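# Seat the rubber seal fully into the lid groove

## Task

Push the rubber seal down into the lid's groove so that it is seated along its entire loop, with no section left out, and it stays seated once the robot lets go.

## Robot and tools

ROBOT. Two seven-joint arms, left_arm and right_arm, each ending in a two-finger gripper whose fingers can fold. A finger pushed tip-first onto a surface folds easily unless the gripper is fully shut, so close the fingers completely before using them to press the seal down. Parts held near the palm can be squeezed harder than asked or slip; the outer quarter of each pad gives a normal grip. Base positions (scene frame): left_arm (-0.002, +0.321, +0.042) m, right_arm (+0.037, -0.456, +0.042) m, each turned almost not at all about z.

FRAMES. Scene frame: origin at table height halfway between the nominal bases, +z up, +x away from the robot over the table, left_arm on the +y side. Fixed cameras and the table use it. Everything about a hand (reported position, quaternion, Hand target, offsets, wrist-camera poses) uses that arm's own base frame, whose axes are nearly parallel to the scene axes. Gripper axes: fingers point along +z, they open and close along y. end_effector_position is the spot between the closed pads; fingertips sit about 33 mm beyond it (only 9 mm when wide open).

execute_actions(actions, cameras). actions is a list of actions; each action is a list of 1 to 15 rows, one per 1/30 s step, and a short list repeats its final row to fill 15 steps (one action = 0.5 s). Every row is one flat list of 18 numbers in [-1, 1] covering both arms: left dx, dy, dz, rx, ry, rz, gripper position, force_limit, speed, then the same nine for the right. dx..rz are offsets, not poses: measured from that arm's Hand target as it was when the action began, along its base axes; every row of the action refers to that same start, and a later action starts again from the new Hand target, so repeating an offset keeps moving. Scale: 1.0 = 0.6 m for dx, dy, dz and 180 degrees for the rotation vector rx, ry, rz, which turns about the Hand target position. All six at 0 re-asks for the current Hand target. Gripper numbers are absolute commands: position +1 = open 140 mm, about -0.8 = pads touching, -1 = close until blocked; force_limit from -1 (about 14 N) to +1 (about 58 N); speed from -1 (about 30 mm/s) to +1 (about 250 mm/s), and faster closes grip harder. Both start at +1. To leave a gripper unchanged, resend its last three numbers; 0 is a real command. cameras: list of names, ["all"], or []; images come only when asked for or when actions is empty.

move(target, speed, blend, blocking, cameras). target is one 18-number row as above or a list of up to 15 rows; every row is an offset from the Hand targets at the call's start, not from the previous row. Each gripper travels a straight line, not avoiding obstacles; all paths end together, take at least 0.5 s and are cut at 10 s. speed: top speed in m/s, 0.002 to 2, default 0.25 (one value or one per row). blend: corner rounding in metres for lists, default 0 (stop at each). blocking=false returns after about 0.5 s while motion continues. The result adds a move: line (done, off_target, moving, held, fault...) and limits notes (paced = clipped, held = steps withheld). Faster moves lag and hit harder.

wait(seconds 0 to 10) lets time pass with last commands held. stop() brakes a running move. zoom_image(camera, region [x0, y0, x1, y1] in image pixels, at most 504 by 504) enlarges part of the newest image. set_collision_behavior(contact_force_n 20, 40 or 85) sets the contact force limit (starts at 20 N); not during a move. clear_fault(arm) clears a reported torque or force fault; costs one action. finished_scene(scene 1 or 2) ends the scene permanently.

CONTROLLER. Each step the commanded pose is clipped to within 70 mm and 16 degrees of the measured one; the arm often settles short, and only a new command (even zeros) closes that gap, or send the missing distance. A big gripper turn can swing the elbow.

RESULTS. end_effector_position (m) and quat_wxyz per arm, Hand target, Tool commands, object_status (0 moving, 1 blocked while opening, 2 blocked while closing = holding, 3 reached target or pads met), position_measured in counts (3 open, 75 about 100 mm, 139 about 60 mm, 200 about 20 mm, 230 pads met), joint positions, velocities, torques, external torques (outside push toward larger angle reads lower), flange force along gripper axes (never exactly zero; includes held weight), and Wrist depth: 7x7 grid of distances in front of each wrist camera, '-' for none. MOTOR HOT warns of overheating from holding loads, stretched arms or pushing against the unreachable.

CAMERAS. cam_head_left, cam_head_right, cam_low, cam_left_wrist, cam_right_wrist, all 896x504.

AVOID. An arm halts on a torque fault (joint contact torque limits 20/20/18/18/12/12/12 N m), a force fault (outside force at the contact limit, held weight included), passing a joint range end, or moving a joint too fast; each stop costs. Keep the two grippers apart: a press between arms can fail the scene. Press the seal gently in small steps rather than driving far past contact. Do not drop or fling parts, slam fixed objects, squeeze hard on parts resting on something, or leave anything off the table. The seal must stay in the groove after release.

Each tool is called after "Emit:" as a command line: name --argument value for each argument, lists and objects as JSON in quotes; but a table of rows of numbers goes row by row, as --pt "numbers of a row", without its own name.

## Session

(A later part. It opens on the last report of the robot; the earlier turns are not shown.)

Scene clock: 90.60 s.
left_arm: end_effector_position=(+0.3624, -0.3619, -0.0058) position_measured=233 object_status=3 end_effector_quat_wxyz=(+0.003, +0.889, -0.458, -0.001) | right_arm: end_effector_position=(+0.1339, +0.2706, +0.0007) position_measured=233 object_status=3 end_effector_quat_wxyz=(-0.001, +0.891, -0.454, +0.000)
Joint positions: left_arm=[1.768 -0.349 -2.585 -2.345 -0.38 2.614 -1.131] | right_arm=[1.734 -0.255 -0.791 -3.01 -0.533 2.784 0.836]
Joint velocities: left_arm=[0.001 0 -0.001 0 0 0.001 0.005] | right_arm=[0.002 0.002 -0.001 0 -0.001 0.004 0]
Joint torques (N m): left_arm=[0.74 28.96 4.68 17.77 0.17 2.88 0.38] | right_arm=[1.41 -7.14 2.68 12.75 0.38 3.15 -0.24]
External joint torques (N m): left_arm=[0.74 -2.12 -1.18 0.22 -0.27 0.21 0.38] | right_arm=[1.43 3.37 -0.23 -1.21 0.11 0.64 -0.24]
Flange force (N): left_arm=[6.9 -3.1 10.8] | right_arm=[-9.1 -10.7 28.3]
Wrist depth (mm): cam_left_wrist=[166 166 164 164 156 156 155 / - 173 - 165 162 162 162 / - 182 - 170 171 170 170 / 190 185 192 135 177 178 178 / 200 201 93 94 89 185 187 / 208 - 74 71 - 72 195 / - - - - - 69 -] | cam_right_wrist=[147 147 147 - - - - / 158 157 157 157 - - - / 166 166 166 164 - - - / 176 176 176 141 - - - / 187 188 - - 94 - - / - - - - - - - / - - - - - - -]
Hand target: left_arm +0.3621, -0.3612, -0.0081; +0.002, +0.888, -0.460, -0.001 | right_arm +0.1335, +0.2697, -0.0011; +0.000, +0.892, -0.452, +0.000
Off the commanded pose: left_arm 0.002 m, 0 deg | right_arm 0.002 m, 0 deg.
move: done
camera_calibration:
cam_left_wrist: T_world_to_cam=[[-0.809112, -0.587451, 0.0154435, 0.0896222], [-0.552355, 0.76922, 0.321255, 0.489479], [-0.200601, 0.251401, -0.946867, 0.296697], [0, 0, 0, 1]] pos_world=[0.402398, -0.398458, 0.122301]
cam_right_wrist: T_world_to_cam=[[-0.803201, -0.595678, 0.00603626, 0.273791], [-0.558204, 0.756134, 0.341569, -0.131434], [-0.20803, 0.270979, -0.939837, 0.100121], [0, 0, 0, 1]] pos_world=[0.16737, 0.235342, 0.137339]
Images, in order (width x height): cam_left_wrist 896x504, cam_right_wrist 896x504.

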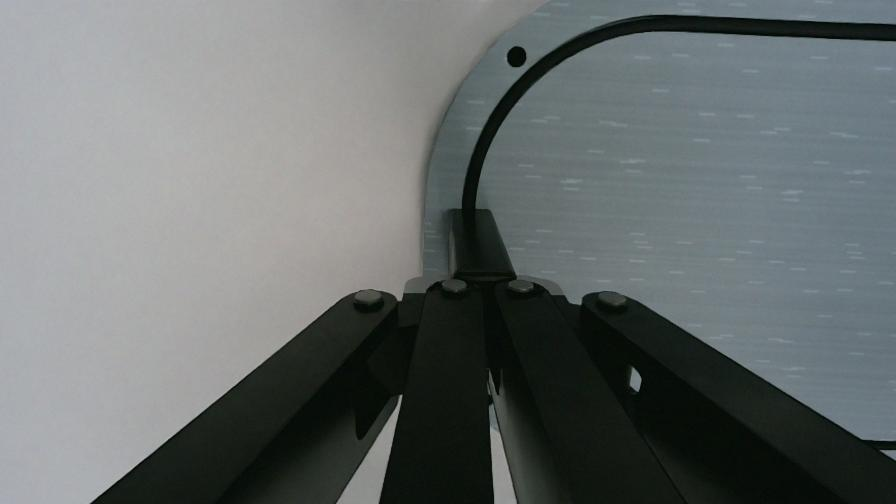

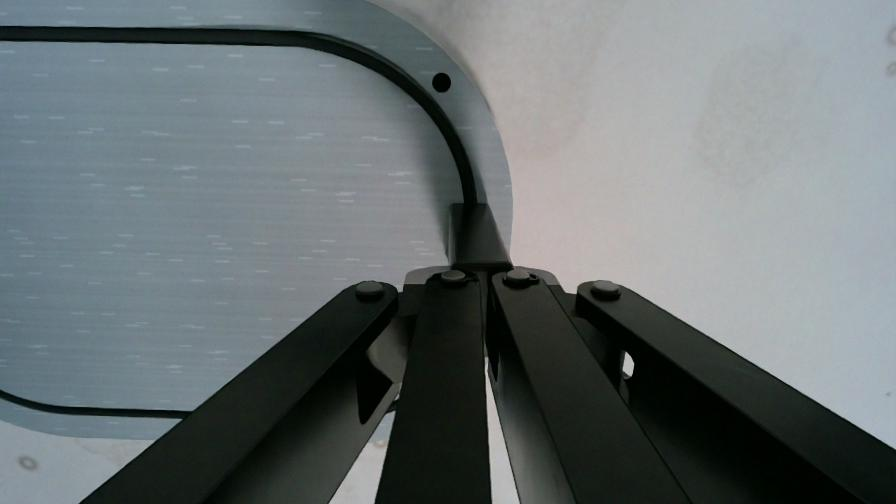

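Emit:
move --pt "0 0 0.02 0 0 0 -1 0 0 0 0 0.0183 0 0 0 -1 0 0" --pt "-0.0143 0.0237 0.0202 0 0 0 -1 0 0 0.0288 -0.0263 0.0183 0 0 0 -1 0 0" --pt "-0.0143 0.0237 -0.0018 0 0 0 -1 0 0 0.0288 -0.0263 0.0 0 0 0 -1 0 0" --speed '[0.05,0.08,0.02]' --blend '[0.005,0.004,0]' --cameras '["cam_left_wrist","cam_right_wrist"]'

Scene clock: 93.50 s.
left_arm: end_effector_position=(+0.3550, -0.3480, -0.0056) position_measured=233 object_status=3 end_effector_quat_wxyz=(+0.004, +0.889, -0.458, +0.000) | right_arm: end_effector_position=(+0.1511, +0.2551, +0.0007) position_measured=233 object_status=3 end_effector_quat_wxyz=(+0.000, +0.892, -0.452, -0.001)
Joint positions: left_arm=[1.76 -0.313 -2.572 -2.4 -0.369 2.641 -1.128] | right_arm=[1.722 -0.291 -0.888 -3.016 -0.632 2.76 0.819]
Joint torques (N m): left_arm=[-0.26 25.71 3.24 17 -0.02 2.88 0.46] | right_arm=[1.57 -5.23 2.41 12.82 -0.34 3.26 0.16]
External joint torques (N m): left_arm=[-0.23 -3.86 -2.02 -0.31 -0.44 0.2 0.46] | right_arm=[1.56 3.43 -1.21 -0.8 -0.63 0.75 0.16]
Flange force (N): left_arm=[9.3 -2.1 17.2] | right_arm=[-7.7 -12.1 31.9]
Wrist depth (mm): cam_left_wrist=[166 166 166 163 155 155 155 / 173 173 173 165 162 162 162 / 181 180 - 169 169 171 171 / 190 190 192 135 178 177 179 / - 199 93 94 89 185 188 / 210 - 74 71 - 72 195 / - - - - - 69 -] | cam_right_wrist=[- - - - - - - / 156 157 156 159 - - - / 165 165 166 166 - - - / - 175 175 141 - - - / 185 186 - - 94 - - / - - - - - - - / - - - - - - -]
Hand target: left_arm +0.3535, -0.3470, -0.0091; +0.002, +0.888, -0.460, -0.001 | right_arm +0.1508, +0.2540, -0.0011; +0.000, +0.892, -0.452, +0.000
Off the commanded pose: left_arm 0.004 m, 0 deg | right_arm 0.002 m, 0 deg.
joint sent to its limit (right arm) — joint 4 (elbow), lower limit, where the elbow is as bent as it goes. The joint targets still meet the commanded pose.
move: off_target (left_arm)
camera_calibration:
cam_left_wrist: T_world_to_cam=[[-0.8082, -0.588688, 0.0161155, 0.0910861], [-0.55384, 0.76909, 0.319003, 0.474988], [-0.200188, 0.248893, -0.947617, 0.290825], [0, 0, 0, 1]] pos_world=[0.394903, -0.384072, 0.1226]
cam_right_wrist: T_world_to_cam=[[-0.801265, -0.598251, 0.00837533, 0.278777], [-0.559777, 0.754529, 0.342543, -0.109465], [-0.211246, 0.26978, -0.939465, 0.108773], [0, 0, 0, 1]] pos_world=[0.185076, 0.220029, 0.13735]
Images, in order (width x height): cam_left_wrist 896x504, cam_right_wrist 896x504.

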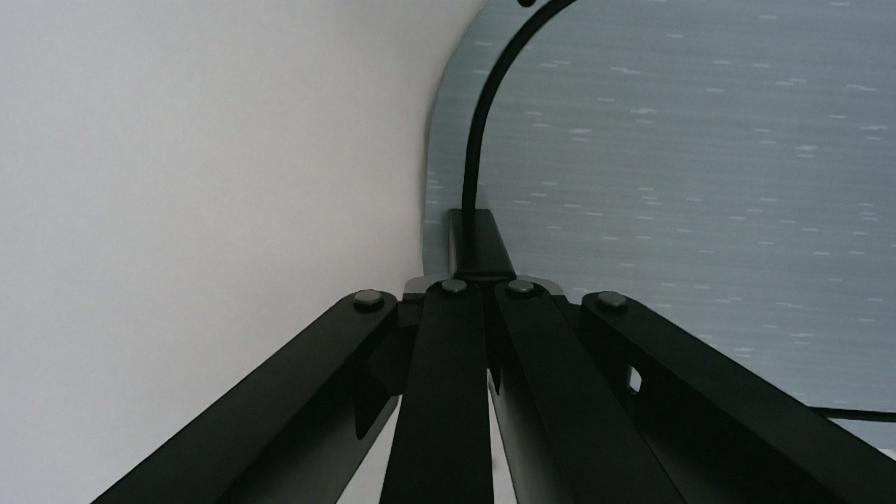

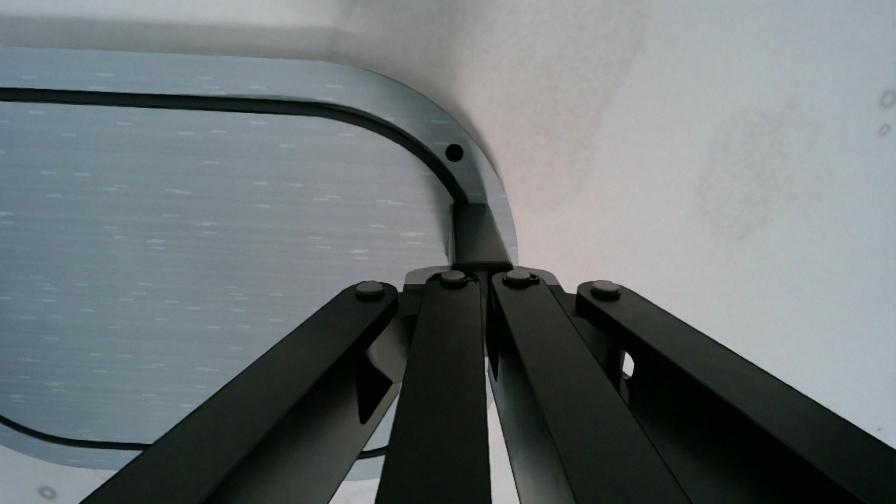

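Emit:
move --pt "0 0 0.02 0 0 0 -1 0 0 0 0 0.0183 0 0 0 -1 0 0" --pt "-0.0283 0.027 0.0202 0 0 0 -1 0 0 0.0367 -0.0132 0.0183 0 0 0 -1 0 0" --pt "-0.0283 0.027 0 0 0 0 -1 0 0 0.0367 -0.0132 0.0005 0 0 0 -1 0 0" --speed '[0.05,0.08,0.02]' --blend '[0.005,0.004,0]' --cameras '["cam_left_wrist","cam_right_wrist"]'

Emit:
zoom_image --camera "cam_right_wrist" --region '[200, 50, 550, 300]'

Emit:
zoom_image --camera "cam_left_wrist" --region '[350, 50, 650, 300]'

Scene clock: 95.57 s.
left_arm: end_effector_position=(+0.3371, -0.3316, -0.0053) position_measured=233 object_status=3 end_effector_quat_wxyz=(+0.005, +0.889, -0.457, -0.001) | right_arm: end_effector_position=(+0.1720, +0.2444, +0.0010) position_measured=233 object_status=3 end_effector_quat_wxyz=(+0.003, +0.890, -0.455, +0.001)
Joint positions: left_arm=[1.728 -0.258 -2.546 -2.481 -0.345 2.673 -1.144] | right_arm=[1.698 -0.295 -0.941 -3.001 -0.658 2.742 0.772]
Joint velocities: left_arm=[0.002 0 -0.001 0 0 0.001 0.006] | right_arm=[within noise]
Joint torques (N m): left_arm=[-0.42 21.64 2.12 16.55 -0.24 3.53 0.35] | right_arm=[0.64 -6.93 3.79 13.63 0.09 2.66 -0.02]
External joint torques (N m): left_arm=[-0.43 -5.38 -2.27 -0.26 -0.63 0.87 0.35] | right_arm=[0.65 1.14 -0.11 0 -0.2 0.16 -0.02]
External joint torques when the fault began: right_arm=[1.62 4.3 -1.85 0.23 -0.11 1.05 -0.23]
Flange force (N): left_arm=[13.1 -2.3 26.0] | right_arm=[-3.2 -4.9 10.0]
Flange force when the fault began (N): right_arm=[-10.0 -23.2 43.7]
Wrist depth (mm): cam_left_wrist=[165 165 165 156 155 155 156 / 172 - 173 163 160 161 163 / 180 - 182 170 170 172 172 / 189 190 188 135 178 176 179 / 199 195 83 94 89 185 188 / 207 - 74 71 - 72 193 / - - - - - 69 -] | cam_right_wrist=[- - - - - - - / - 160 - - - - - / 165 166 168 166 178 - - / - 176 176 141 - 186 - / 186 186 - - 94 - - / 200 - - - - - - / - - - - - - -]
Hand target: left_arm +0.3365, -0.3308, -0.0091; +0.002, +0.888, -0.460, -0.001 | right_arm +0.1720, +0.2444, +0.0010; +0.003, +0.890, -0.455, +0.001 (not the last commanded pose)
Tool commands: left_gripper/position=-1.0 left_gripper/force_limit=+0.0 left_gripper/speed=+0.0 right_gripper/position=-1.0 right_gripper/force_limit=+0.003922 right_gripper/speed=+0.003922
Off the commanded pose: left_arm 0.004 m, 0 deg | right_arm 0.003 m, 1 deg.
FORCE FAULT: contact force on the right arm reached its limit, and that arm stopped. The contact can be on any part of that arm, not only on its tool. That arm's remaining commands of this call were not run. That arm is still stopped at the end of this call. While its stop runs, that arm takes no new command, but execute_actions still moves its gripper.
CLEAR FAULT: the right arm stays stopped (Reflex) until you call clear_fault(arm="right_arm").
move: fault (right_arm), off_target (left_arm)
camera_calibration:
cam_left_wrist: T_world_to_cam=[[-0.807598, -0.589429, 0.0189401, 0.0858942], [-0.5534, 0.76855, 0.321061, 0.452133], [-0.203799, 0.248807, -0.946869, 0.28461], [0, 0, 0, 1]] pos_world=[0.377582, -0.367671, 0.1227]
cam_right_wrist: T_world_to_cam=[[-0.805503, -0.592481, 0.0114759, 0.288348], [-0.554731, 0.760708, 0.337041, -0.0922446], [-0.208421, 0.265122, -0.94142, 0.11701], [0, 0, 0, 1]] pos_world=[0.205482, 0.20999, 0.137937]
Images, in order (width x height): cam_left_wrist 896x504, cam_right_wrist 896x504.

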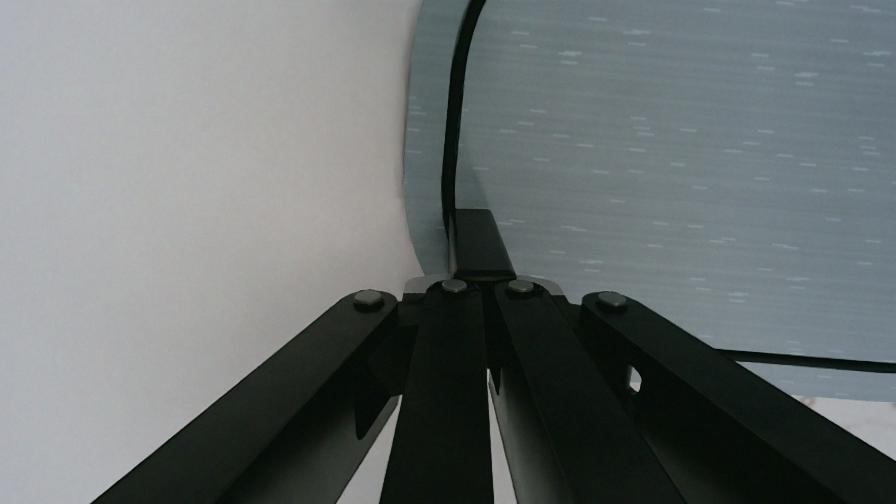

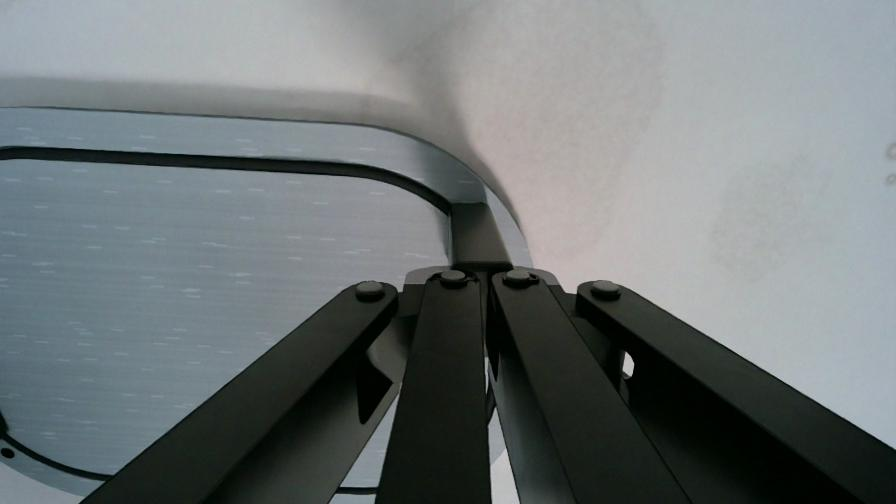

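Scaled by 1.440 from the camera's 896x504 image, which has a finer 1280x720 frame.

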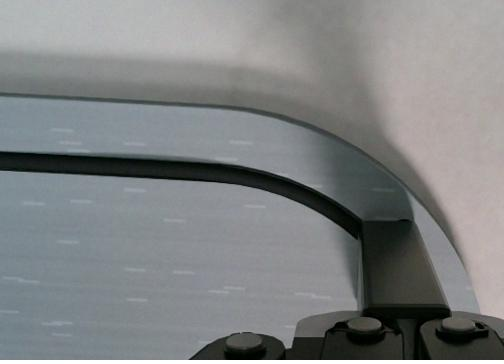

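Scaled by 1.680 from the camera's 896x504 image, which has a finer 1280x720 frame.

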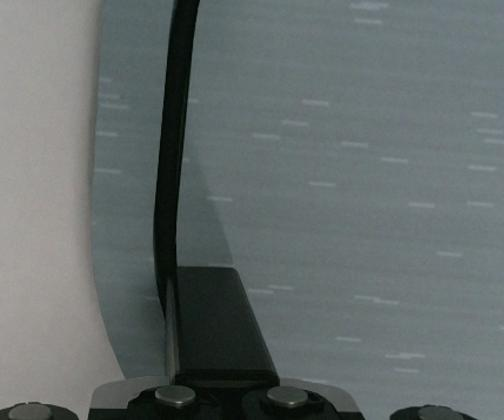

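Emit:
clear_fault --arm "right_arm"

Emit:
move --pt "0 0 0.02 0 0 0 -1 0 0 0 0 0.0167 0 0 0 -1 0 0" --pt "0.0068 0.0048 0.0202 0 0 0 -1 0 0 0.004 0.004 0.0167 0 0 0 -1 0 0" --pt "0.0068 0.0048 0.002 0 0 0 -1 0 0 0.004 0.004 -0.001 0 0 0 -1 0 0" --speed '[0.05,0.08,0.015]' --blend '[0.005,0.001,0]' --cameras '["cam_left_wrist","cam_right_wrist"]'

Scene clock: 97.43 s.
left_arm: end_effector_position=(+0.3372, -0.3316, -0.0053) position_measured=233 object_status=3 end_effector_quat_wxyz=(+0.005, +0.889, -0.458, -0.001) | right_arm: end_effector_position=(+0.1720, +0.2444, +0.0010) position_measured=233 object_status=3 end_effector_quat_wxyz=(+0.003, +0.890, -0.455, +0.001)
Joint positions: left_arm=[1.728 -0.258 -2.546 -2.481 -0.345 2.673 -1.143] | right_arm=[1.698 -0.295 -0.941 -3.001 -0.658 2.742 0.772]
Joint torques (N m): left_arm=[-0.1 21.68 2.17 16.62 -0.19 3.53 0.3] | right_arm=[0.63 -6.97 3.82 13.62 0.1 2.66 -0.01]
External joint torques (N m): left_arm=[-0.16 -5.37 -2.26 -0.21 -0.58 0.87 0.3] | right_arm=[0.6 1.09 -0.12 0.01 -0.19 0.16 -0.01]
Flange force (N): left_arm=[13.4 -2.7 26.1] | right_arm=[-3.0 -4.6 9.5]
Wrist depth (mm): cam_left_wrist=[166 166 165 156 155 154 156 / 172 173 166 163 162 162 163 / 181 181 183 169 169 170 172 / 189 189 190 135 176 178 178 / 198 199 93 94 89 185 190 / 210 - 74 71 - 72 195 / - - - - - 69 -] | cam_right_wrist=[158 - 159 161 157 - 160 / - 159 165 168 - - - / 166 166 167 165 - - - / 175 175 175 140 - - - / 186 186 - - 94 - - / 199 - - - - - - / - - - - - - -]
Hand target: left_arm +0.3365, -0.3308, -0.0091; +0.002, +0.888, -0.460, -0.001 | right_arm +0.1720, +0.2444, +0.0010; +0.003, +0.890, -0.455, +0.001 (not the last commanded pose)
Tool commands: left_gripper/position=-1.0 left_gripper/force_limit=+0.0 left_gripper/speed=+0.0 right_gripper/position=-1.0 right_gripper/force_limit=+0.003922 right_gripper/speed=+0.003922
Off the commanded pose: left_arm 0.004 m, 0 deg | right_arm 0.003 m, 1 deg.
FORCE FAULT, CONTINUED: the right arm's stop, for the force fault that an earlier result reported, is over. The call counts as one of the actions that you can send in this scene. That arm's target is now where it stood when the stop ended, not its last command. That arm accepts commands again.
CLEAR FAULT: your call cleared the right arm's force fault. If the contact force or a joint's load stays at its limit, that arm stops again.

Scene clock: 98.93 s.
left_arm: end_effector_position=(+0.3409, -0.3284, -0.0052) position_measured=233 object_status=3 end_effector_quat_wxyz=(+0.004, +0.889, -0.458, -0.001) | right_arm: end_effector_position=(+0.1738, +0.2453, +0.0009) position_measured=233 object_status=3 end_effector_quat_wxyz=(+0.005, +0.890, -0.457, +0.001)
Joint positions: left_arm=[1.738 -0.259 -2.545 -2.479 -0.342 2.671 -1.136] | right_arm=[1.716 -0.291 -0.956 -2.992 -0.651 2.736 0.77]
Joint velocities: left_arm=[0.001 0 0 0 0 0.002 0.005] | right_arm=[within noise]
Joint torques (N m): left_arm=[0.49 23.24 2.73 17.04 -0.12 3.1 0.43] | right_arm=[2.21 -5.47 2.39 13.38 0.37 3.64 -0.27]
External joint torques (N m): left_arm=[0.39 -3.74 -1.76 0.26 -0.5 0.45 0.43] | right_arm=[2.21 2.5 -1.56 -0.28 0.08 1.15 -0.27]
Flange force (N): left_arm=[11.8 -3.7 20.3] | right_arm=[-10.1 -19.7 35.4]
Wrist depth (mm): cam_left_wrist=[165 164 165 156 155 155 156 / 173 - 173 163 162 162 163 / - 183 180 169 169 170 172 / 190 188 192 136 178 178 179 / 201 198 93 94 89 185 188 / 207 - 74 71 - 72 196 / - - - - - 69 -] | cam_right_wrist=[- - 161 - - - - / - 160 160 - - - - / 165 165 167 166 - - - / - 177 174 171 - - - / 189 187 - - 94 - - / 198 - - - - - - / - - - - - - -]
Hand target: left_arm +0.3406, -0.3279, -0.0079; +0.002, +0.888, -0.460, -0.001 | right_arm +0.1744, +0.2468, +0.0004; +0.003, +0.890, -0.455, +0.001
Off the commanded pose: left_arm 0.003 m, 0 deg | right_arm 0.002 m, 0 deg.
move: done; blend cut to 0.0025 m at target 1
camera_calibration:
cam_left_wrist: T_world_to_cam=[[-0.8083, -0.588513, 0.0174047, 0.0912262], [-0.552777, 0.768732, 0.321698, 0.451524], [-0.202703, 0.250408, -0.946682, 0.284935], [0, 0, 0, 1]] pos_world=[0.381087, -0.364763, 0.1229]
cam_right_wrist: T_world_to_cam=[[-0.807309, -0.589943, 0.0148149, 0.290053], [-0.551991, 0.763776, 0.334594, -0.0930773], [-0.208706, 0.261943, -0.942246, 0.1179], [0, 0, 0, 1]] pos_world=[0.207391, 0.211322, 0.137937]
Images, in order (width x height): cam_left_wrist 896x504, cam_right_wrist 896x504.

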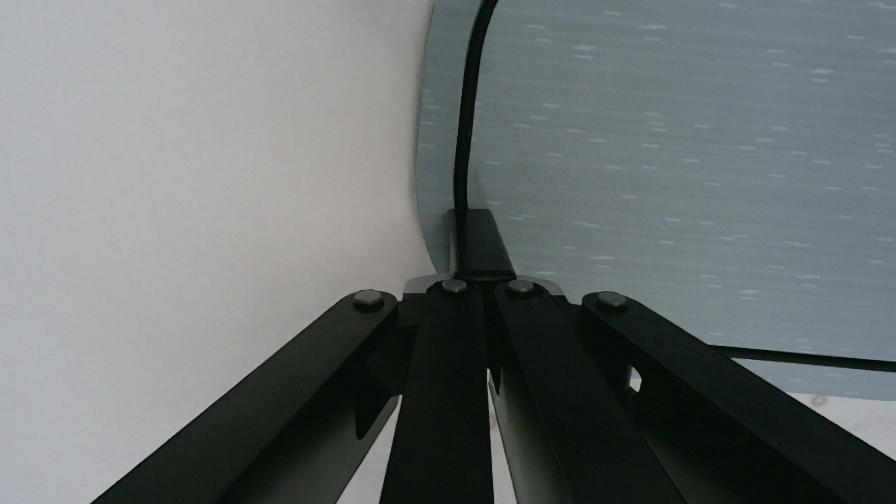

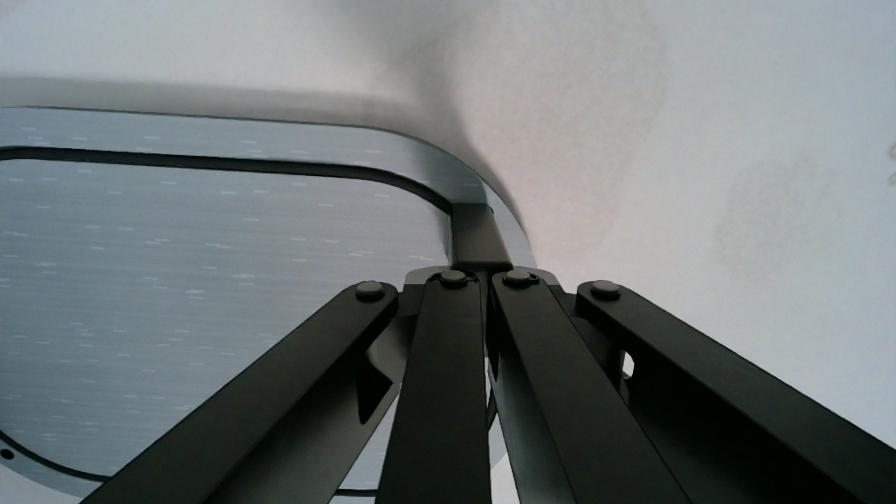

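Emit:
move --pt "0 0 0.02 0 0 0 -1 0 0 0 0 0.0167 0 0 0 -1 0 0" --pt "-0.0352 0.0165 0.0202 0 0 0 -1 0 0 0.0408 -0.0058 0.0167 0 0 0 -1 0 0" --pt "-0.0352 0.0165 0.0 0 0 0 -1 0 0 0.0408 -0.0058 0.0013 0 0 0 -1 0 0" --speed '[0.05,0.08,0.015]' --blend '[0.005,0.001,0]' --cameras '["cam_left_wrist","cam_right_wrist"]'

Scene clock: 102.10 s.
left_arm: end_effector_position=(+0.3190, -0.3188, -0.0051) position_measured=233 object_status=3 end_effector_quat_wxyz=(+0.004, +0.889, -0.458, -0.002) | right_arm: end_effector_position=(+0.1979, +0.2414, +0.0011) position_measured=233 object_status=3 end_effector_quat_wxyz=(+0.005, +0.890, -0.457, +0.001)
Joint positions: left_arm=[1.688 -0.207 -2.515 -2.553 -0.311 2.702 -1.174] | right_arm=[1.752 -0.278 -1.051 -2.956 -0.651 2.728 0.707]
Joint velocities: left_arm=[0 0 0 0.002 -0.001 0 0.004] | right_arm=[within noise]
Joint torques (N m): left_arm=[0.2 18.78 1.91 16.6 -0.16 3.79 0.3] | right_arm=[1.66 -5.71 3.93 13.97 0.31 3.46 -0.27]
External joint torques (N m): left_arm=[0.14 -5.89 -1.69 0.15 -0.52 1.13 0.3] | right_arm=[1.65 1.41 -0.35 0.22 0.02 0.97 -0.27]
Flange force (N): left_arm=[16.3 -3.8 30.4] | right_arm=[0.0 0.0 0.0]
Wrist depth (mm): cam_left_wrist=[- 165 165 154 155 156 156 / 172 - 172 161 162 162 162 / 180 181 - 169 169 170 172 / 189 189 190 150 178 178 179 / 198 - 82 94 89 185 188 / 207 - 74 71 - 72 209 / - - - - - 69 -] | cam_right_wrist=[- - - - - - - / - 165 - - - - - / 165 165 166 168 175 - - / 174 176 175 140 - - - / 185 183 - - 94 - - / 195 - - - - - - / - - - - - - -]
Hand target: left_arm +0.3195, -0.3180, -0.0079; +0.002, +0.888, -0.460, -0.001 | right_arm +0.1989, +0.2433, +0.0012; +0.003, +0.890, -0.455, +0.001
Off the commanded pose: left_arm 0.003 m, 0 deg | right_arm 0.002 m, 0 deg.
move: done
camera_calibration:
cam_left_wrist: T_world_to_cam=[[-0.808477, -0.588216, 0.0191302, 0.0794445], [-0.551858, 0.768997, 0.32264, 0.431902], [-0.204493, 0.25029, -0.946328, 0.278729], [0, 0, 0, 1]] pos_world=[0.359576, -0.355164, 0.1229]
cam_right_wrist: T_world_to_cam=[[-0.807513, -0.589636, 0.0158915, 0.307105], [-0.55147, 0.764255, 0.334359, -0.0771294], [-0.209295, 0.261236, -0.942312, 0.124407], [0, 0, 0, 1]] pos_world=[0.231494, 0.207527, 0.138139]
Images, in order (width x height): cam_left_wrist 896x504, cam_right_wrist 896x504.

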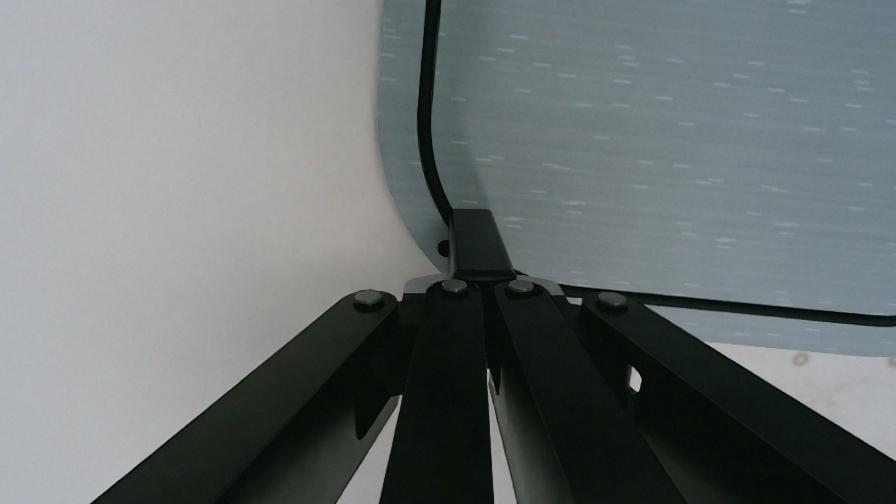

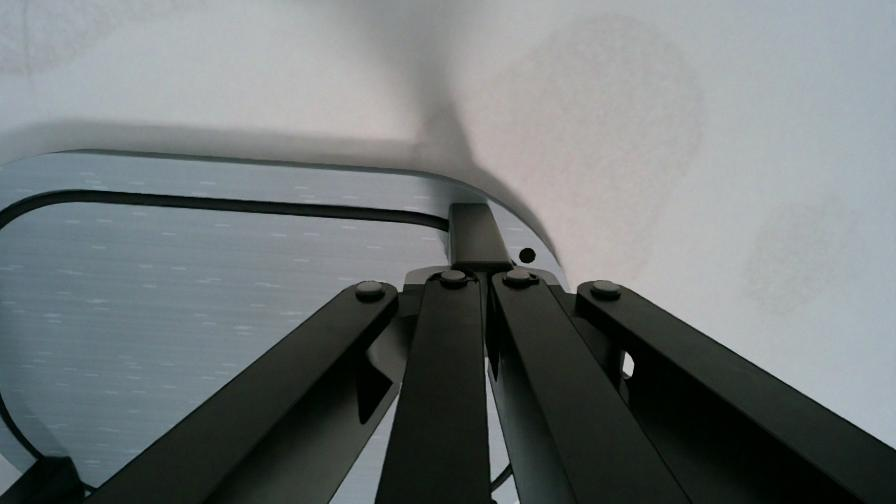

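Emit:
move --pt "0 0 0.02 0 0 0 -1 0 0 0 0 0.0167 0 0 0 -1 0 0" --pt "-0.039 0.0018 0.0202 0 0 0 -1 0 0 0.0372 0.0142 0.0167 0 0 0 -1 0 0" --pt "-0.039 0.0018 0.0023 0 0 0 -1 0 0 0.0372 0.0142 0.0 0 0 0 -1 0 0" --speed '[0.05,0.08,0.015]' --blend '[0.005,0.001,0]' --cameras '["cam_left_wrist","cam_right_wrist"]'

Scene clock: 104.43 s.
left_arm: end_effector_position=(+0.2951, -0.3169, -0.0047) position_measured=233 object_status=3 end_effector_quat_wxyz=(+0.004, +0.889, -0.458, -0.003) | right_arm: end_effector_position=(+0.2201, +0.2502, +0.0014) position_measured=233 object_status=3 end_effector_quat_wxyz=(+0.005, +0.889, -0.457, +0.001)
Joint positions: left_arm=[1.623 -0.163 -2.486 -2.612 -0.27 2.726 -1.239] | right_arm=[1.867 -0.236 -1.169 -2.897 -0.585 2.731 0.634]
Joint velocities: left_arm=[0 -0.001 -0.001 0 -0.001 0 0.005] | right_arm=[0.001 -0.001 -0.001 -0.001 -0.001 -0.002 -0.005]
Joint torques (N m): left_arm=[0.12 18.25 1.41 16.88 -0.12 3.68 0.37] | right_arm=[1.63 -3.94 3.18 13.77 0.43 3.73 -0.26]
External joint torques (N m): left_arm=[0.11 -4.42 -1.4 0.63 -0.47 1.01 0.37] | right_arm=[1.59 2.28 -1.09 -0.39 0.14 1.23 -0.26]
Flange force (N): left_arm=[15.6 -3.1 27.3] | right_arm=[0.0 0.0 0.0]
Wrist depth (mm): cam_left_wrist=[164 164 162 154 155 155 156 / 171 172 162 161 161 162 163 / 178 180 183 170 169 171 172 / - 191 191 135 178 178 179 / 201 197 93 94 89 185 202 / 208 - 74 71 - 72 208 / - - - - - 69 -] | cam_right_wrist=[- - - - - - - / - - - - - - - / - 165 166 - - 177 - / 173 176 175 140 174 - - / 185 184 - - 94 - - / 195 - - - - - 214 / - - - - - - -]
Hand target: left_arm +0.2961, -0.3169, -0.0066; +0.002, +0.888, -0.460, -0.001 | right_arm +0.2212, +0.2518, +0.0012; +0.003, +0.890, -0.455, +0.001
Off the commanded pose: left_arm 0.002 m, 0 deg | right_arm 0.002 m, 0 deg.
move: done
camera_calibration:
cam_left_wrist: T_world_to_cam=[[-0.808919, -0.587633, 0.0183459, 0.0615151], [-0.551099, 0.768759, 0.324499, 0.416839], [-0.20479, 0.252383, -0.945708, 0.274391], [0, 0, 0, 1]] pos_world=[0.335673, -0.353552, 0.123101]
cam_right_wrist: T_world_to_cam=[[-0.807782, -0.589254, 0.0163606, 0.330303], [-0.550883, 0.764478, 0.334816, -0.0718298], [-0.209799, 0.261446, -0.942141, 0.127047], [0, 0, 0, 1]] pos_world=[0.253898, 0.216329, 0.138342]
Images, in order (width x height): cam_left_wrist 896x504, cam_right_wrist 896x504.

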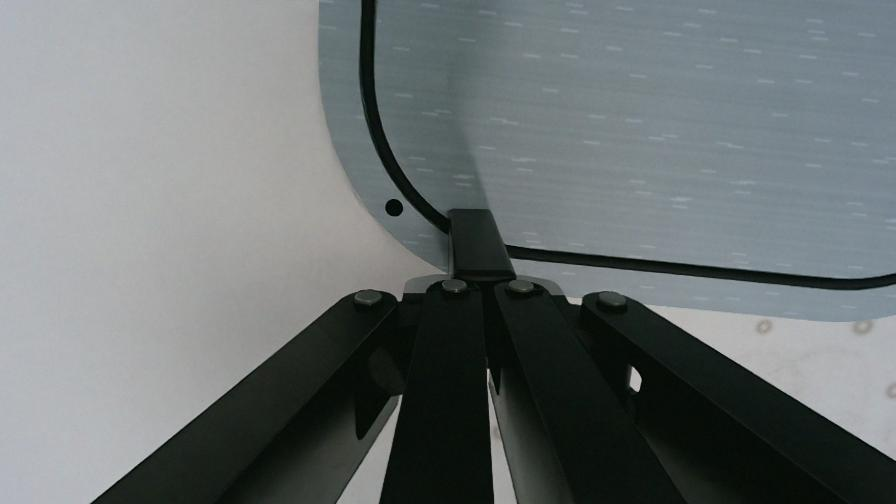

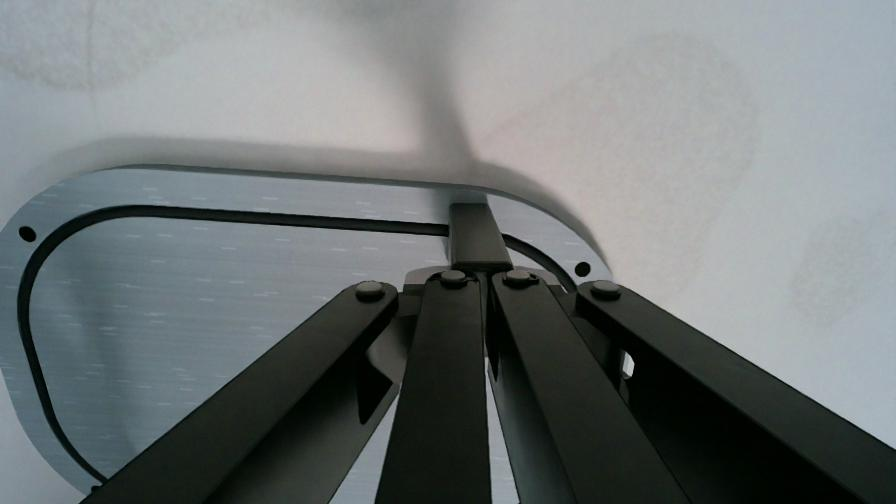

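Emit:
move --pt "0 0 0.018 0 0 0 -1 0 0 0 0 0.015 0 0 0 -1 0 0" --pt "-0.0262 -0.0147 0.018 0 0 0 -1 0 0 0.0255 0.016 0.015 0 0 0 -1 0 0" --pt "-0.0262 -0.0147 0.0005 0 0 0 -1 0 0 0.0255 0.016 0.0005 0 0 0 -1 0 0" --pt "-0.0262 -0.0147 0.018 0 0 0 -1 0 0 0.0255 0.016 0.015 0 0 0 -1 0 0" --pt "-0.0524 -0.0294 0.018 0 0 0 -1 0 0 0.051 0.032 0.015 0 0 0 -1 0 0" --pt "-0.0524 -0.0294 0.001 0 0 0 -1 0 0 0.051 0.032 0.001 0 0 0 -1 0 0" --speed '[0.05,0.08,0.015,0.05,0.08,0.015]' --blend '[0.003,0.001,0,0.003,0.001,0]' --cameras '["cam_left_wrist","cam_right_wrist"]'

Scene clock: 107.90 s.
left_arm: end_effector_position=(+0.2645, -0.3355, -0.0043) position_measured=233 object_status=3 end_effector_quat_wxyz=(+0.003, +0.889, -0.458, -0.001) | right_arm: end_effector_position=(+0.2500, +0.2707, +0.0030) position_measured=233 object_status=3 end_effector_quat_wxyz=(+0.005, +0.888, -0.460, +0.000)
Joint positions: left_arm=[1.535 -0.144 -2.478 -2.636 -0.246 2.74 -1.34] | right_arm=[2.134 -0.163 -1.405 -2.802 -0.427 2.733 0.513]
Joint velocities: left_arm=[0.001 0.001 -0.001 -0.003 0 0 0.005] | right_arm=[within noise]
Joint torques (N m): left_arm=[0.46 19.45 1.89 16.28 -0.05 2.92 0.34] | right_arm=[0.66 -2.18 3.01 14.07 0.09 2.79 0]
External joint torques (N m): left_arm=[0.43 -2.54 -0.6 0.08 -0.4 0.24 0.34] | right_arm=[0.71 0.71 -0.53 -1.08 -0.21 0.28 0]
External joint torques when the fault began: right_arm=[1.52 0.94 -1.49 -2.17 -0.07 1.25 -0.21]
Flange force (N): left_arm=[9.6 -2.1 16.9] | right_arm=[0.0 0.0 0.0]
Flange force when the fault began (N): right_arm=[0.0 0.0 0.0]
Wrist depth (mm): cam_left_wrist=[165 156 154 155 156 156 157 / 172 169 161 161 162 162 163 / 178 180 169 169 169 172 171 / - - 188 135 178 179 180 / 199 199 93 94 89 184 202 / 207 - 74 71 - 72 211 / - - - - - 69 -] | cam_right_wrist=[- - - - - - 160 / - - - - - - - / - 168 167 167 - - - / 171 176 175 170 176 - - / 185 182 - - 94 - - / - - - - - - - / - - - - - - -]
Hand target: left_arm +0.2647, -0.3345, -0.0060; +0.002, +0.888, -0.460, -0.001 | right_arm +0.2500, +0.2707, +0.0030; +0.005, +0.888, -0.460, +0.000 (not the last commanded pose)
Tool commands: left_gripper/position=-1.0 left_gripper/force_limit=+0.0 left_gripper/speed=+0.0 right_gripper/position=-1.0 right_gripper/force_limit=+0.003922 right_gripper/speed=+0.003922
Off the commanded pose: left_arm 0.002 m, 0 deg | right_arm 0.002 m, 1 deg.
FORCE FAULT: contact force on the right arm reached its limit, and that arm stopped. The contact can be on any part of that arm, not only on its tool. That arm's remaining commands of this call were not run. That arm is still stopped at the end of this call. While its stop runs, that arm takes no new command, but execute_actions still moves its gripper.
CLEAR FAULT: the right arm stays stopped (Reflex) until you call clear_fault(arm="right_arm").
move: fault (right_arm)
camera_calibration:
cam_left_wrist: T_world_to_cam=[[-0.809209, -0.587295, 0.0163031, 0.0260127], [-0.551852, 0.769309, 0.321904, 0.414421], [-0.201595, 0.25149, -0.946632, 0.272047], [0, 0, 0, 1]] pos_world=[0.304592, -0.371958, 0.123701]
cam_right_wrist: T_world_to_cam=[[-0.81157, -0.584047, 0.0156148, 0.365861], [-0.546025, 0.767704, 0.335392, -0.0736399], [-0.207872, 0.263668, -0.941949, 0.128411], [0, 0, 0, 1]] pos_world=[0.283406, 0.236356, 0.139942]
Images, in order (width x height): cam_left_wrist 896x504, cam_right_wrist 896x504.

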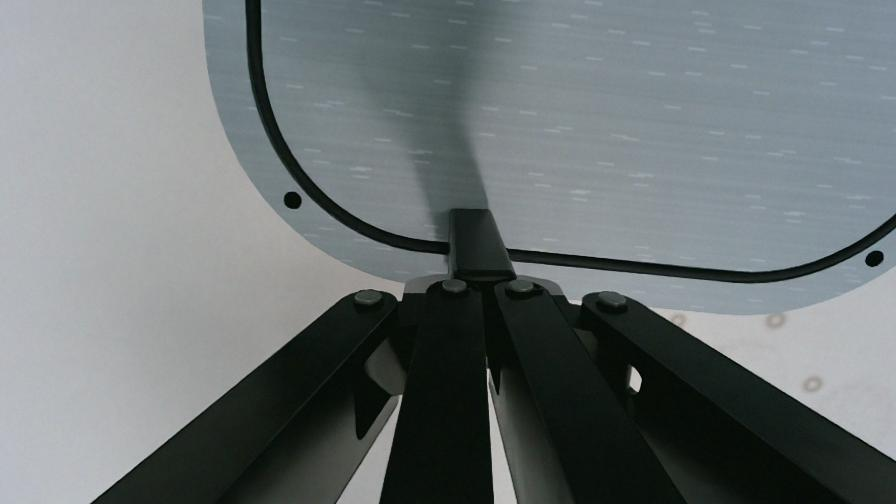

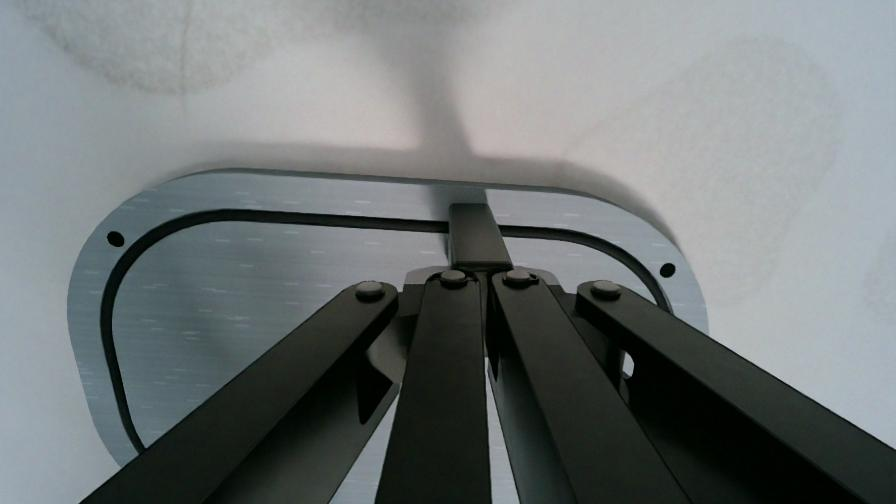

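Emit:
zoom_image --camera "cam_right_wrist" --region '[330, 150, 580, 300]'

Emit:
zoom_image --camera "cam_right_wrist" --region '[80, 180, 380, 330]'

Emit:
clear_fault --arm "right_arm"

Scaled by 2.016 from the camera's 896x504 image, which has a finer 1280x720 frame.

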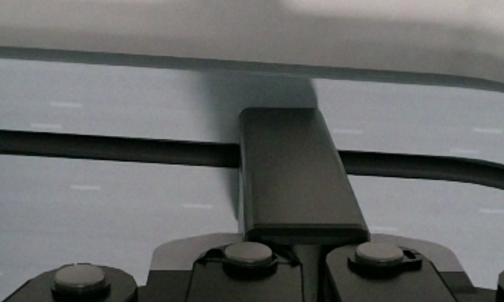

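Scaled by 1.680 from the camera's 896x504 image, which has a finer 1280x720 frame.

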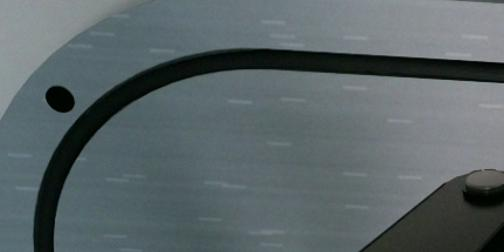

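Scene clock: 108.20 s.
left_arm: end_effector_position=(+0.2645, -0.3355, -0.0043) position_measured=233 object_status=3 end_effector_quat_wxyz=(+0.003, +0.889, -0.459, -0.001) | right_arm: end_effector_position=(+0.2500, +0.2707, +0.0030) position_measured=233 object_status=3 end_effector_quat_wxyz=(+0.005, +0.888, -0.460, +0.000)
Joint positions: left_arm=[1.535 -0.144 -2.478 -2.636 -0.246 2.74 -1.339] | right_arm=[2.134 -0.163 -1.405 -2.802 -0.427 2.733 0.513]
Joint torques (N m): left_arm=[0.42 19.47 1.67 16.29 -0.02 2.93 0.4] | right_arm=[0.7 -2.11 3.1 14.01 0.09 2.78 0.02]
External joint torques (N m): left_arm=[0.38 -2.47 -0.83 0.15 -0.37 0.26 0.4] | right_arm=[0.68 0.72 -0.5 -1.09 -0.2 0.27 0.02]
Flange force (N): left_arm=[9.9 -2.0 17.4] | right_arm=[0.0 0.0 0.0]
Wrist depth (mm): cam_left_wrist=[165 162 154 155 155 155 157 / - 160 161 162 162 163 164 / 180 179 169 169 171 170 171 / 189 189 189 174 179 178 179 / 199 199 83 94 89 184 203 / 211 - 74 71 - 72 211 / - - - - - 69 -] | cam_right_wrist=[- - - - - 161 - / - - - 170 - - - / - 165 167 171 172 - - / - 173 174 126 177 - - / 185 183 - - 94 - - / - - - - - - - / - - - - - - -]
Hand target: left_arm +0.2647, -0.3345, -0.0060; +0.002, +0.888, -0.460, -0.001 | right_arm +0.2500, +0.2707, +0.0030; +0.005, +0.888, -0.460, +0.000 (not the last commanded pose)
Tool commands: left_gripper/position=-1.0 left_gripper/force_limit=+0.0 left_gripper/speed=+0.0 right_gripper/position=-1.0 right_gripper/force_limit=+0.003922 right_gripper/speed=+0.003922
Off the commanded pose: left_arm 0.002 m, 0 deg | right_arm 0.002 m, 1 deg.
FORCE FAULT, CONTINUED: the right arm's stop, for the force fault that an earlier result reported, is over. The call counts as one of the actions that you can send in this scene. That arm's target is now where it stood when the stop ended, not its last command. That arm accepts commands again.
CLEAR FAULT: your call cleared the right arm's force fault. If the contact force or a joint's load stays at its limit, that arm stops again.

Emit:
move --pt "0 0 0.018 0 0 0 -1 0 0 0 0 0.03 0 0 0 -1 0 0" --pt "-0.0282 -0.012 0.018 0 0 0 -1 0 0 0.0255 0.016 0.33 0 0 0 -1 0 0" --pt "-0.0282 -0.012 0.0008 0 0 0 -1 0 0 0.0255 0.016 0.01 0 0 0 -1 0 0" --speed '[0.05,0.15,0.15]' --blend '[0.003,0.001,0]' --cameras '["cam_left_wrist","cam_right_wrist"]'

Scene clock: 113.07 s.
left_arm: end_effector_position=(+0.2477, -0.3428, -0.0042) position_measured=233 object_status=3 end_effector_quat_wxyz=(+0.003, +0.888, -0.459, -0.001) | right_arm: end_effector_position=(+0.2649, +0.2788, +0.0085) position_measured=233 object_status=3 end_effector_quat_wxyz=(+0.006, +0.887, -0.462, +0.001)
Joint positions: left_arm=[1.494 -0.131 -2.478 -2.652 -0.228 2.748 -1.394] | right_arm=[2.214 -0.129 -1.469 -2.757 -0.328 2.713 0.439]
Joint velocities: left_arm=[within noise] | right_arm=[-0.002 -0.001 0 0 0 0 -0.006]
Joint torques (N m): left_arm=[0.58 19.89 1.65 16.19 0.13 2.66 0.32] | right_arm=[1.42 -2.65 2.9 16.28 0.29 2.43 -0.22]
External joint torques (N m): left_arm=[0.47 -1.64 -0.68 0.1 -0.2 -0.02 0.32] | right_arm=[1.44 -0.81 -0.07 0.42 -0.02 -0.07 -0.23]
Flange force (N): left_arm=[7.4 -1.4 12.1] | right_arm=[0.0 0.0 0.0]
Wrist depth (mm): cam_left_wrist=[165 155 155 154 155 154 157 / - 161 161 161 161 163 164 / 180 177 169 169 171 170 171 / 189 189 177 174 178 179 179 / - - 82 94 89 89 204 / 210 - 74 71 - 72 - / - - - - - 69 -] | cam_right_wrist=[- - - - 167 - - / 168 - 172 - - - - / - - 173 175 176 - - / 188 181 180 175 180 181 - / - 189 - - 94 - - / - - - - - - - / - - - - - - -]
Hand target: left_arm +0.2477, -0.3417, -0.0055; +0.002, +0.888, -0.460, -0.001 | right_arm +0.2653, +0.2803, +0.0090; +0.005, +0.888, -0.460, +0.000
Off the commanded pose: left_arm 0.002 m, 0 deg | right_arm 0.002 m, 0 deg.
move: done
camera_calibration:
cam_left_wrist: T_world_to_cam=[[-0.810089, -0.586099, 0.0156358, 0.00870089], [-0.551029, 0.770186, 0.321216, 0.410854], [-0.200307, 0.251598, -0.946877, 0.270373], [0, 0, 0, 1]] pos_world=[0.287598, -0.379359, 0.123901]
cam_right_wrist: T_world_to_cam=[[-0.814782, -0.579528, 0.0166608, 0.382278], [-0.541918, 0.771489, 0.33336, -0.075741], [-0.206045, 0.262587, -0.942652, 0.134362], [0, 0, 0, 1]] pos_world=[0.298112, 0.244692, 0.145537]
Images, in order (width x height): cam_left_wrist 896x504, cam_right_wrist 896x504.

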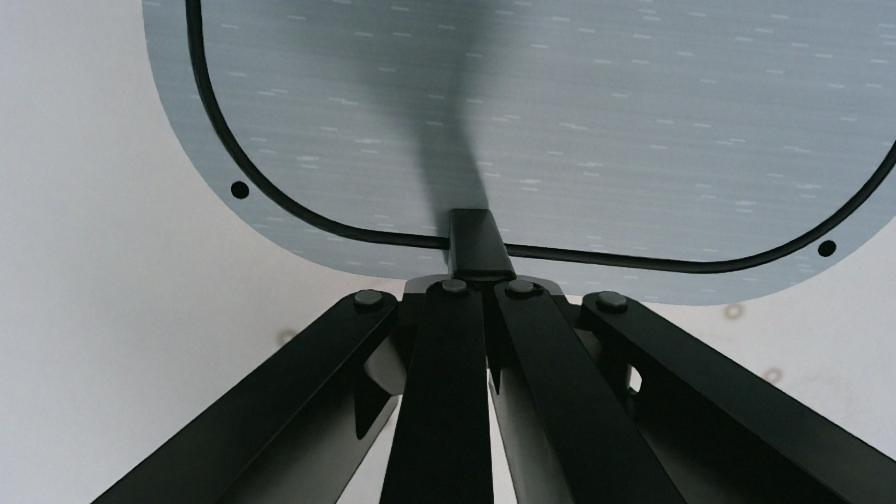

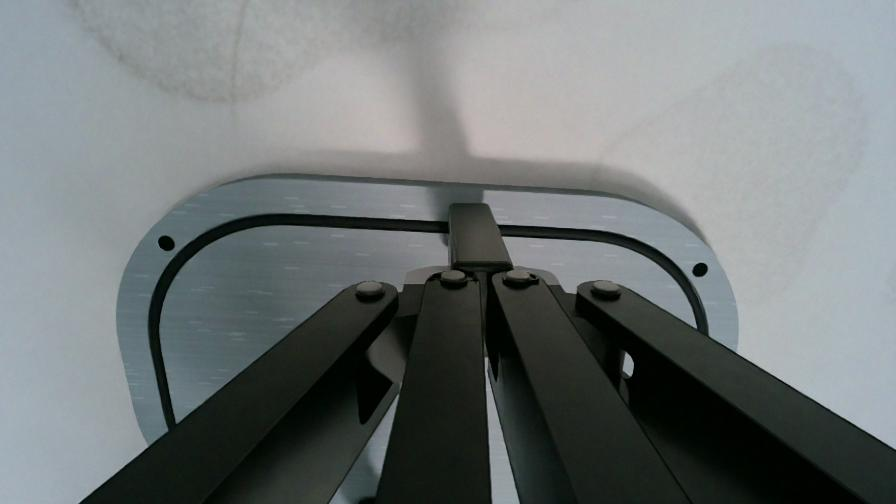

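Emit:
move --pt "0 0 0.018 0 0 0 -1 0 0 0 0 -0.004 0 0 0 -1 0 0" --pt "-0.0262 -0.0147 0.018 0 0 0 -1 0 0 0 0 -0.0085 0 0 0 -1 0 0" --pt "-0.0262 -0.0147 -0.0005 0 0 0 -1 0 0 0.0 0.0 -0.0105 0 0 0 -1 0 0" --speed '[0.05,0.05,0.015]' --blend '[0.003,0.001,0]' --cameras '["cam_left_wrist","cam_right_wrist"]'

Scene clock: 114.80 s.
left_arm: end_effector_position=(+0.2317, -0.3506, +0.0001) position_measured=233 object_status=3 end_effector_quat_wxyz=(+0.002, +0.887, -0.462, -0.002) | right_arm: end_effector_position=(+0.2649, +0.2808, +0.0044) position_measured=233 object_status=3 end_effector_quat_wxyz=(+0.006, +0.888, -0.461, +0.001)
Joint positions: left_arm=[1.445 -0.108 -2.463 -2.66 -0.187 2.738 -1.459] | right_arm=[2.35 -0.113 -1.596 -2.754 -0.3 2.729 0.418]
Joint velocities: left_arm=[0.001 0.002 0.001 -0.001 -0.003 0.003 -0.001] | right_arm=[within noise]
Joint torques (N m): left_arm=[0.36 19.99 1.49 16.86 0.04 2.7 0.09] | right_arm=[0.39 0.9 2.09 14.38 0.09 2.85 0.02]
External joint torques (N m): left_arm=[0.29 -0.79 -0.43 0.6 -0.31 0.05 0.09] | right_arm=[0.38 0 -0.6 -1.36 -0.2 0.34 0.02]
External joint torques when the fault began: right_arm=[0.92 0.17 -1.55 -3.14 -0.26 0.77 -0.22]
Flange force (N): left_arm=[6.3 -0.4 7.5] | right_arm=[0.0 0.0 0.0]
Flange force when the fault began (N): right_arm=[0.0 0.0 0.0]
Wrist depth (mm): cam_left_wrist=[167 158 158 159 159 159 160 / 176 165 165 164 166 166 167 / 182 173 171 175 172 174 175 / 193 195 182 178 182 180 200 / 202 203 93 94 89 201 205 / - - 74 71 - 72 219 / - - - - - 69 -] | cam_right_wrist=[- - - 161 - - - / - - - - - - - / - 174 165 168 174 178 - / - 175 174 115 177 180 - / - 188 - - 94 187 - / - - - - - - - / - - - - - - -]
Hand target: left_arm +0.2320, -0.3506, -0.0006; +0.002, +0.888, -0.460, -0.001 (not the last commanded pose) | right_arm +0.2649, +0.2808, +0.0044; +0.006, +0.888, -0.461, +0.001 (not the last commanded pose)
Tool commands: left_gripper/position=-1.0 left_gripper/force_limit=+0.0 left_gripper/speed=+0.0 right_gripper/position=-1.0 right_gripper/force_limit=+0.003922 right_gripper/speed=+0.003922
Off the commanded pose: left_arm 0.006 m, 0 deg | right_arm 0.002 m, 0 deg.
FORCE FAULT: contact force on the right arm reached its limit, and that arm stopped. The contact can be on any part of that arm, not only on its tool. That arm's remaining commands of this call were not run. That arm is still stopped at the end of this call. While its stop runs, that arm takes no new command, but execute_actions still moves its gripper.
CLEAR FAULT: the right arm stays stopped (Reflex) until you call clear_fault(arm="right_arm").
move: fault (right_arm), off_target (left_arm; braked at the fault stop of right_arm); path passed 2 of 3 targets
camera_calibration:
cam_left_wrist: T_world_to_cam=[[-0.813591, -0.581254, 0.0146283, -0.0063045], [-0.54621, 0.77268, 0.32345, 0.406419], [-0.199309, 0.255166, -0.946132, 0.274133], [0, 0, 0, 1]] pos_world=[0.271498, -0.387645, 0.128002]
cam_right_wrist: T_world_to_cam=[[-0.812689, -0.582443, 0.0172254, 0.38381], [-0.544442, 0.769538, 0.333757, -0.0746423], [-0.20765, 0.261863, -0.942502, 0.130652], [0, 0, 0, 1]] pos_world=[0.29841, 0.246775, 0.141441]
Images, in order (width x height): cam_left_wrist 896x504, cam_right_wrist 896x504.

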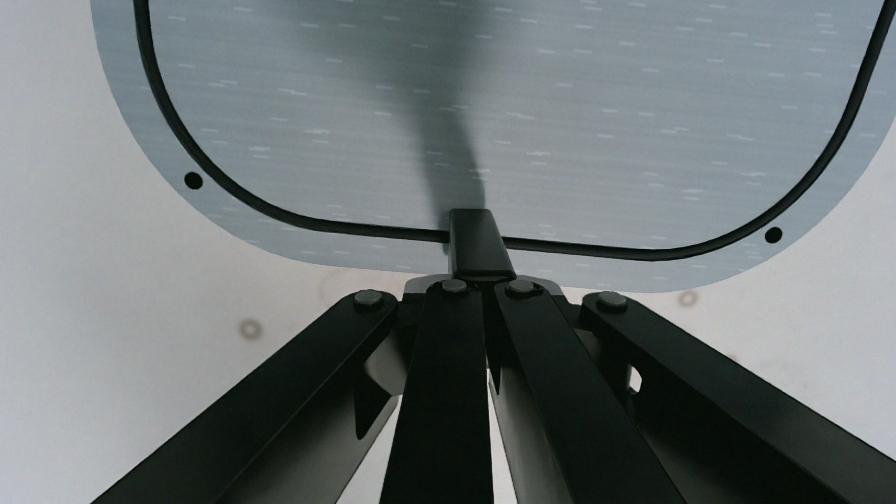

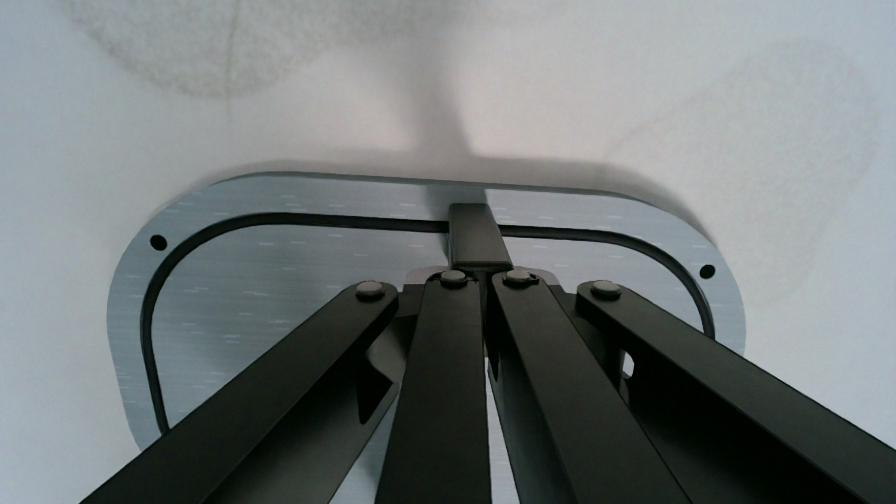

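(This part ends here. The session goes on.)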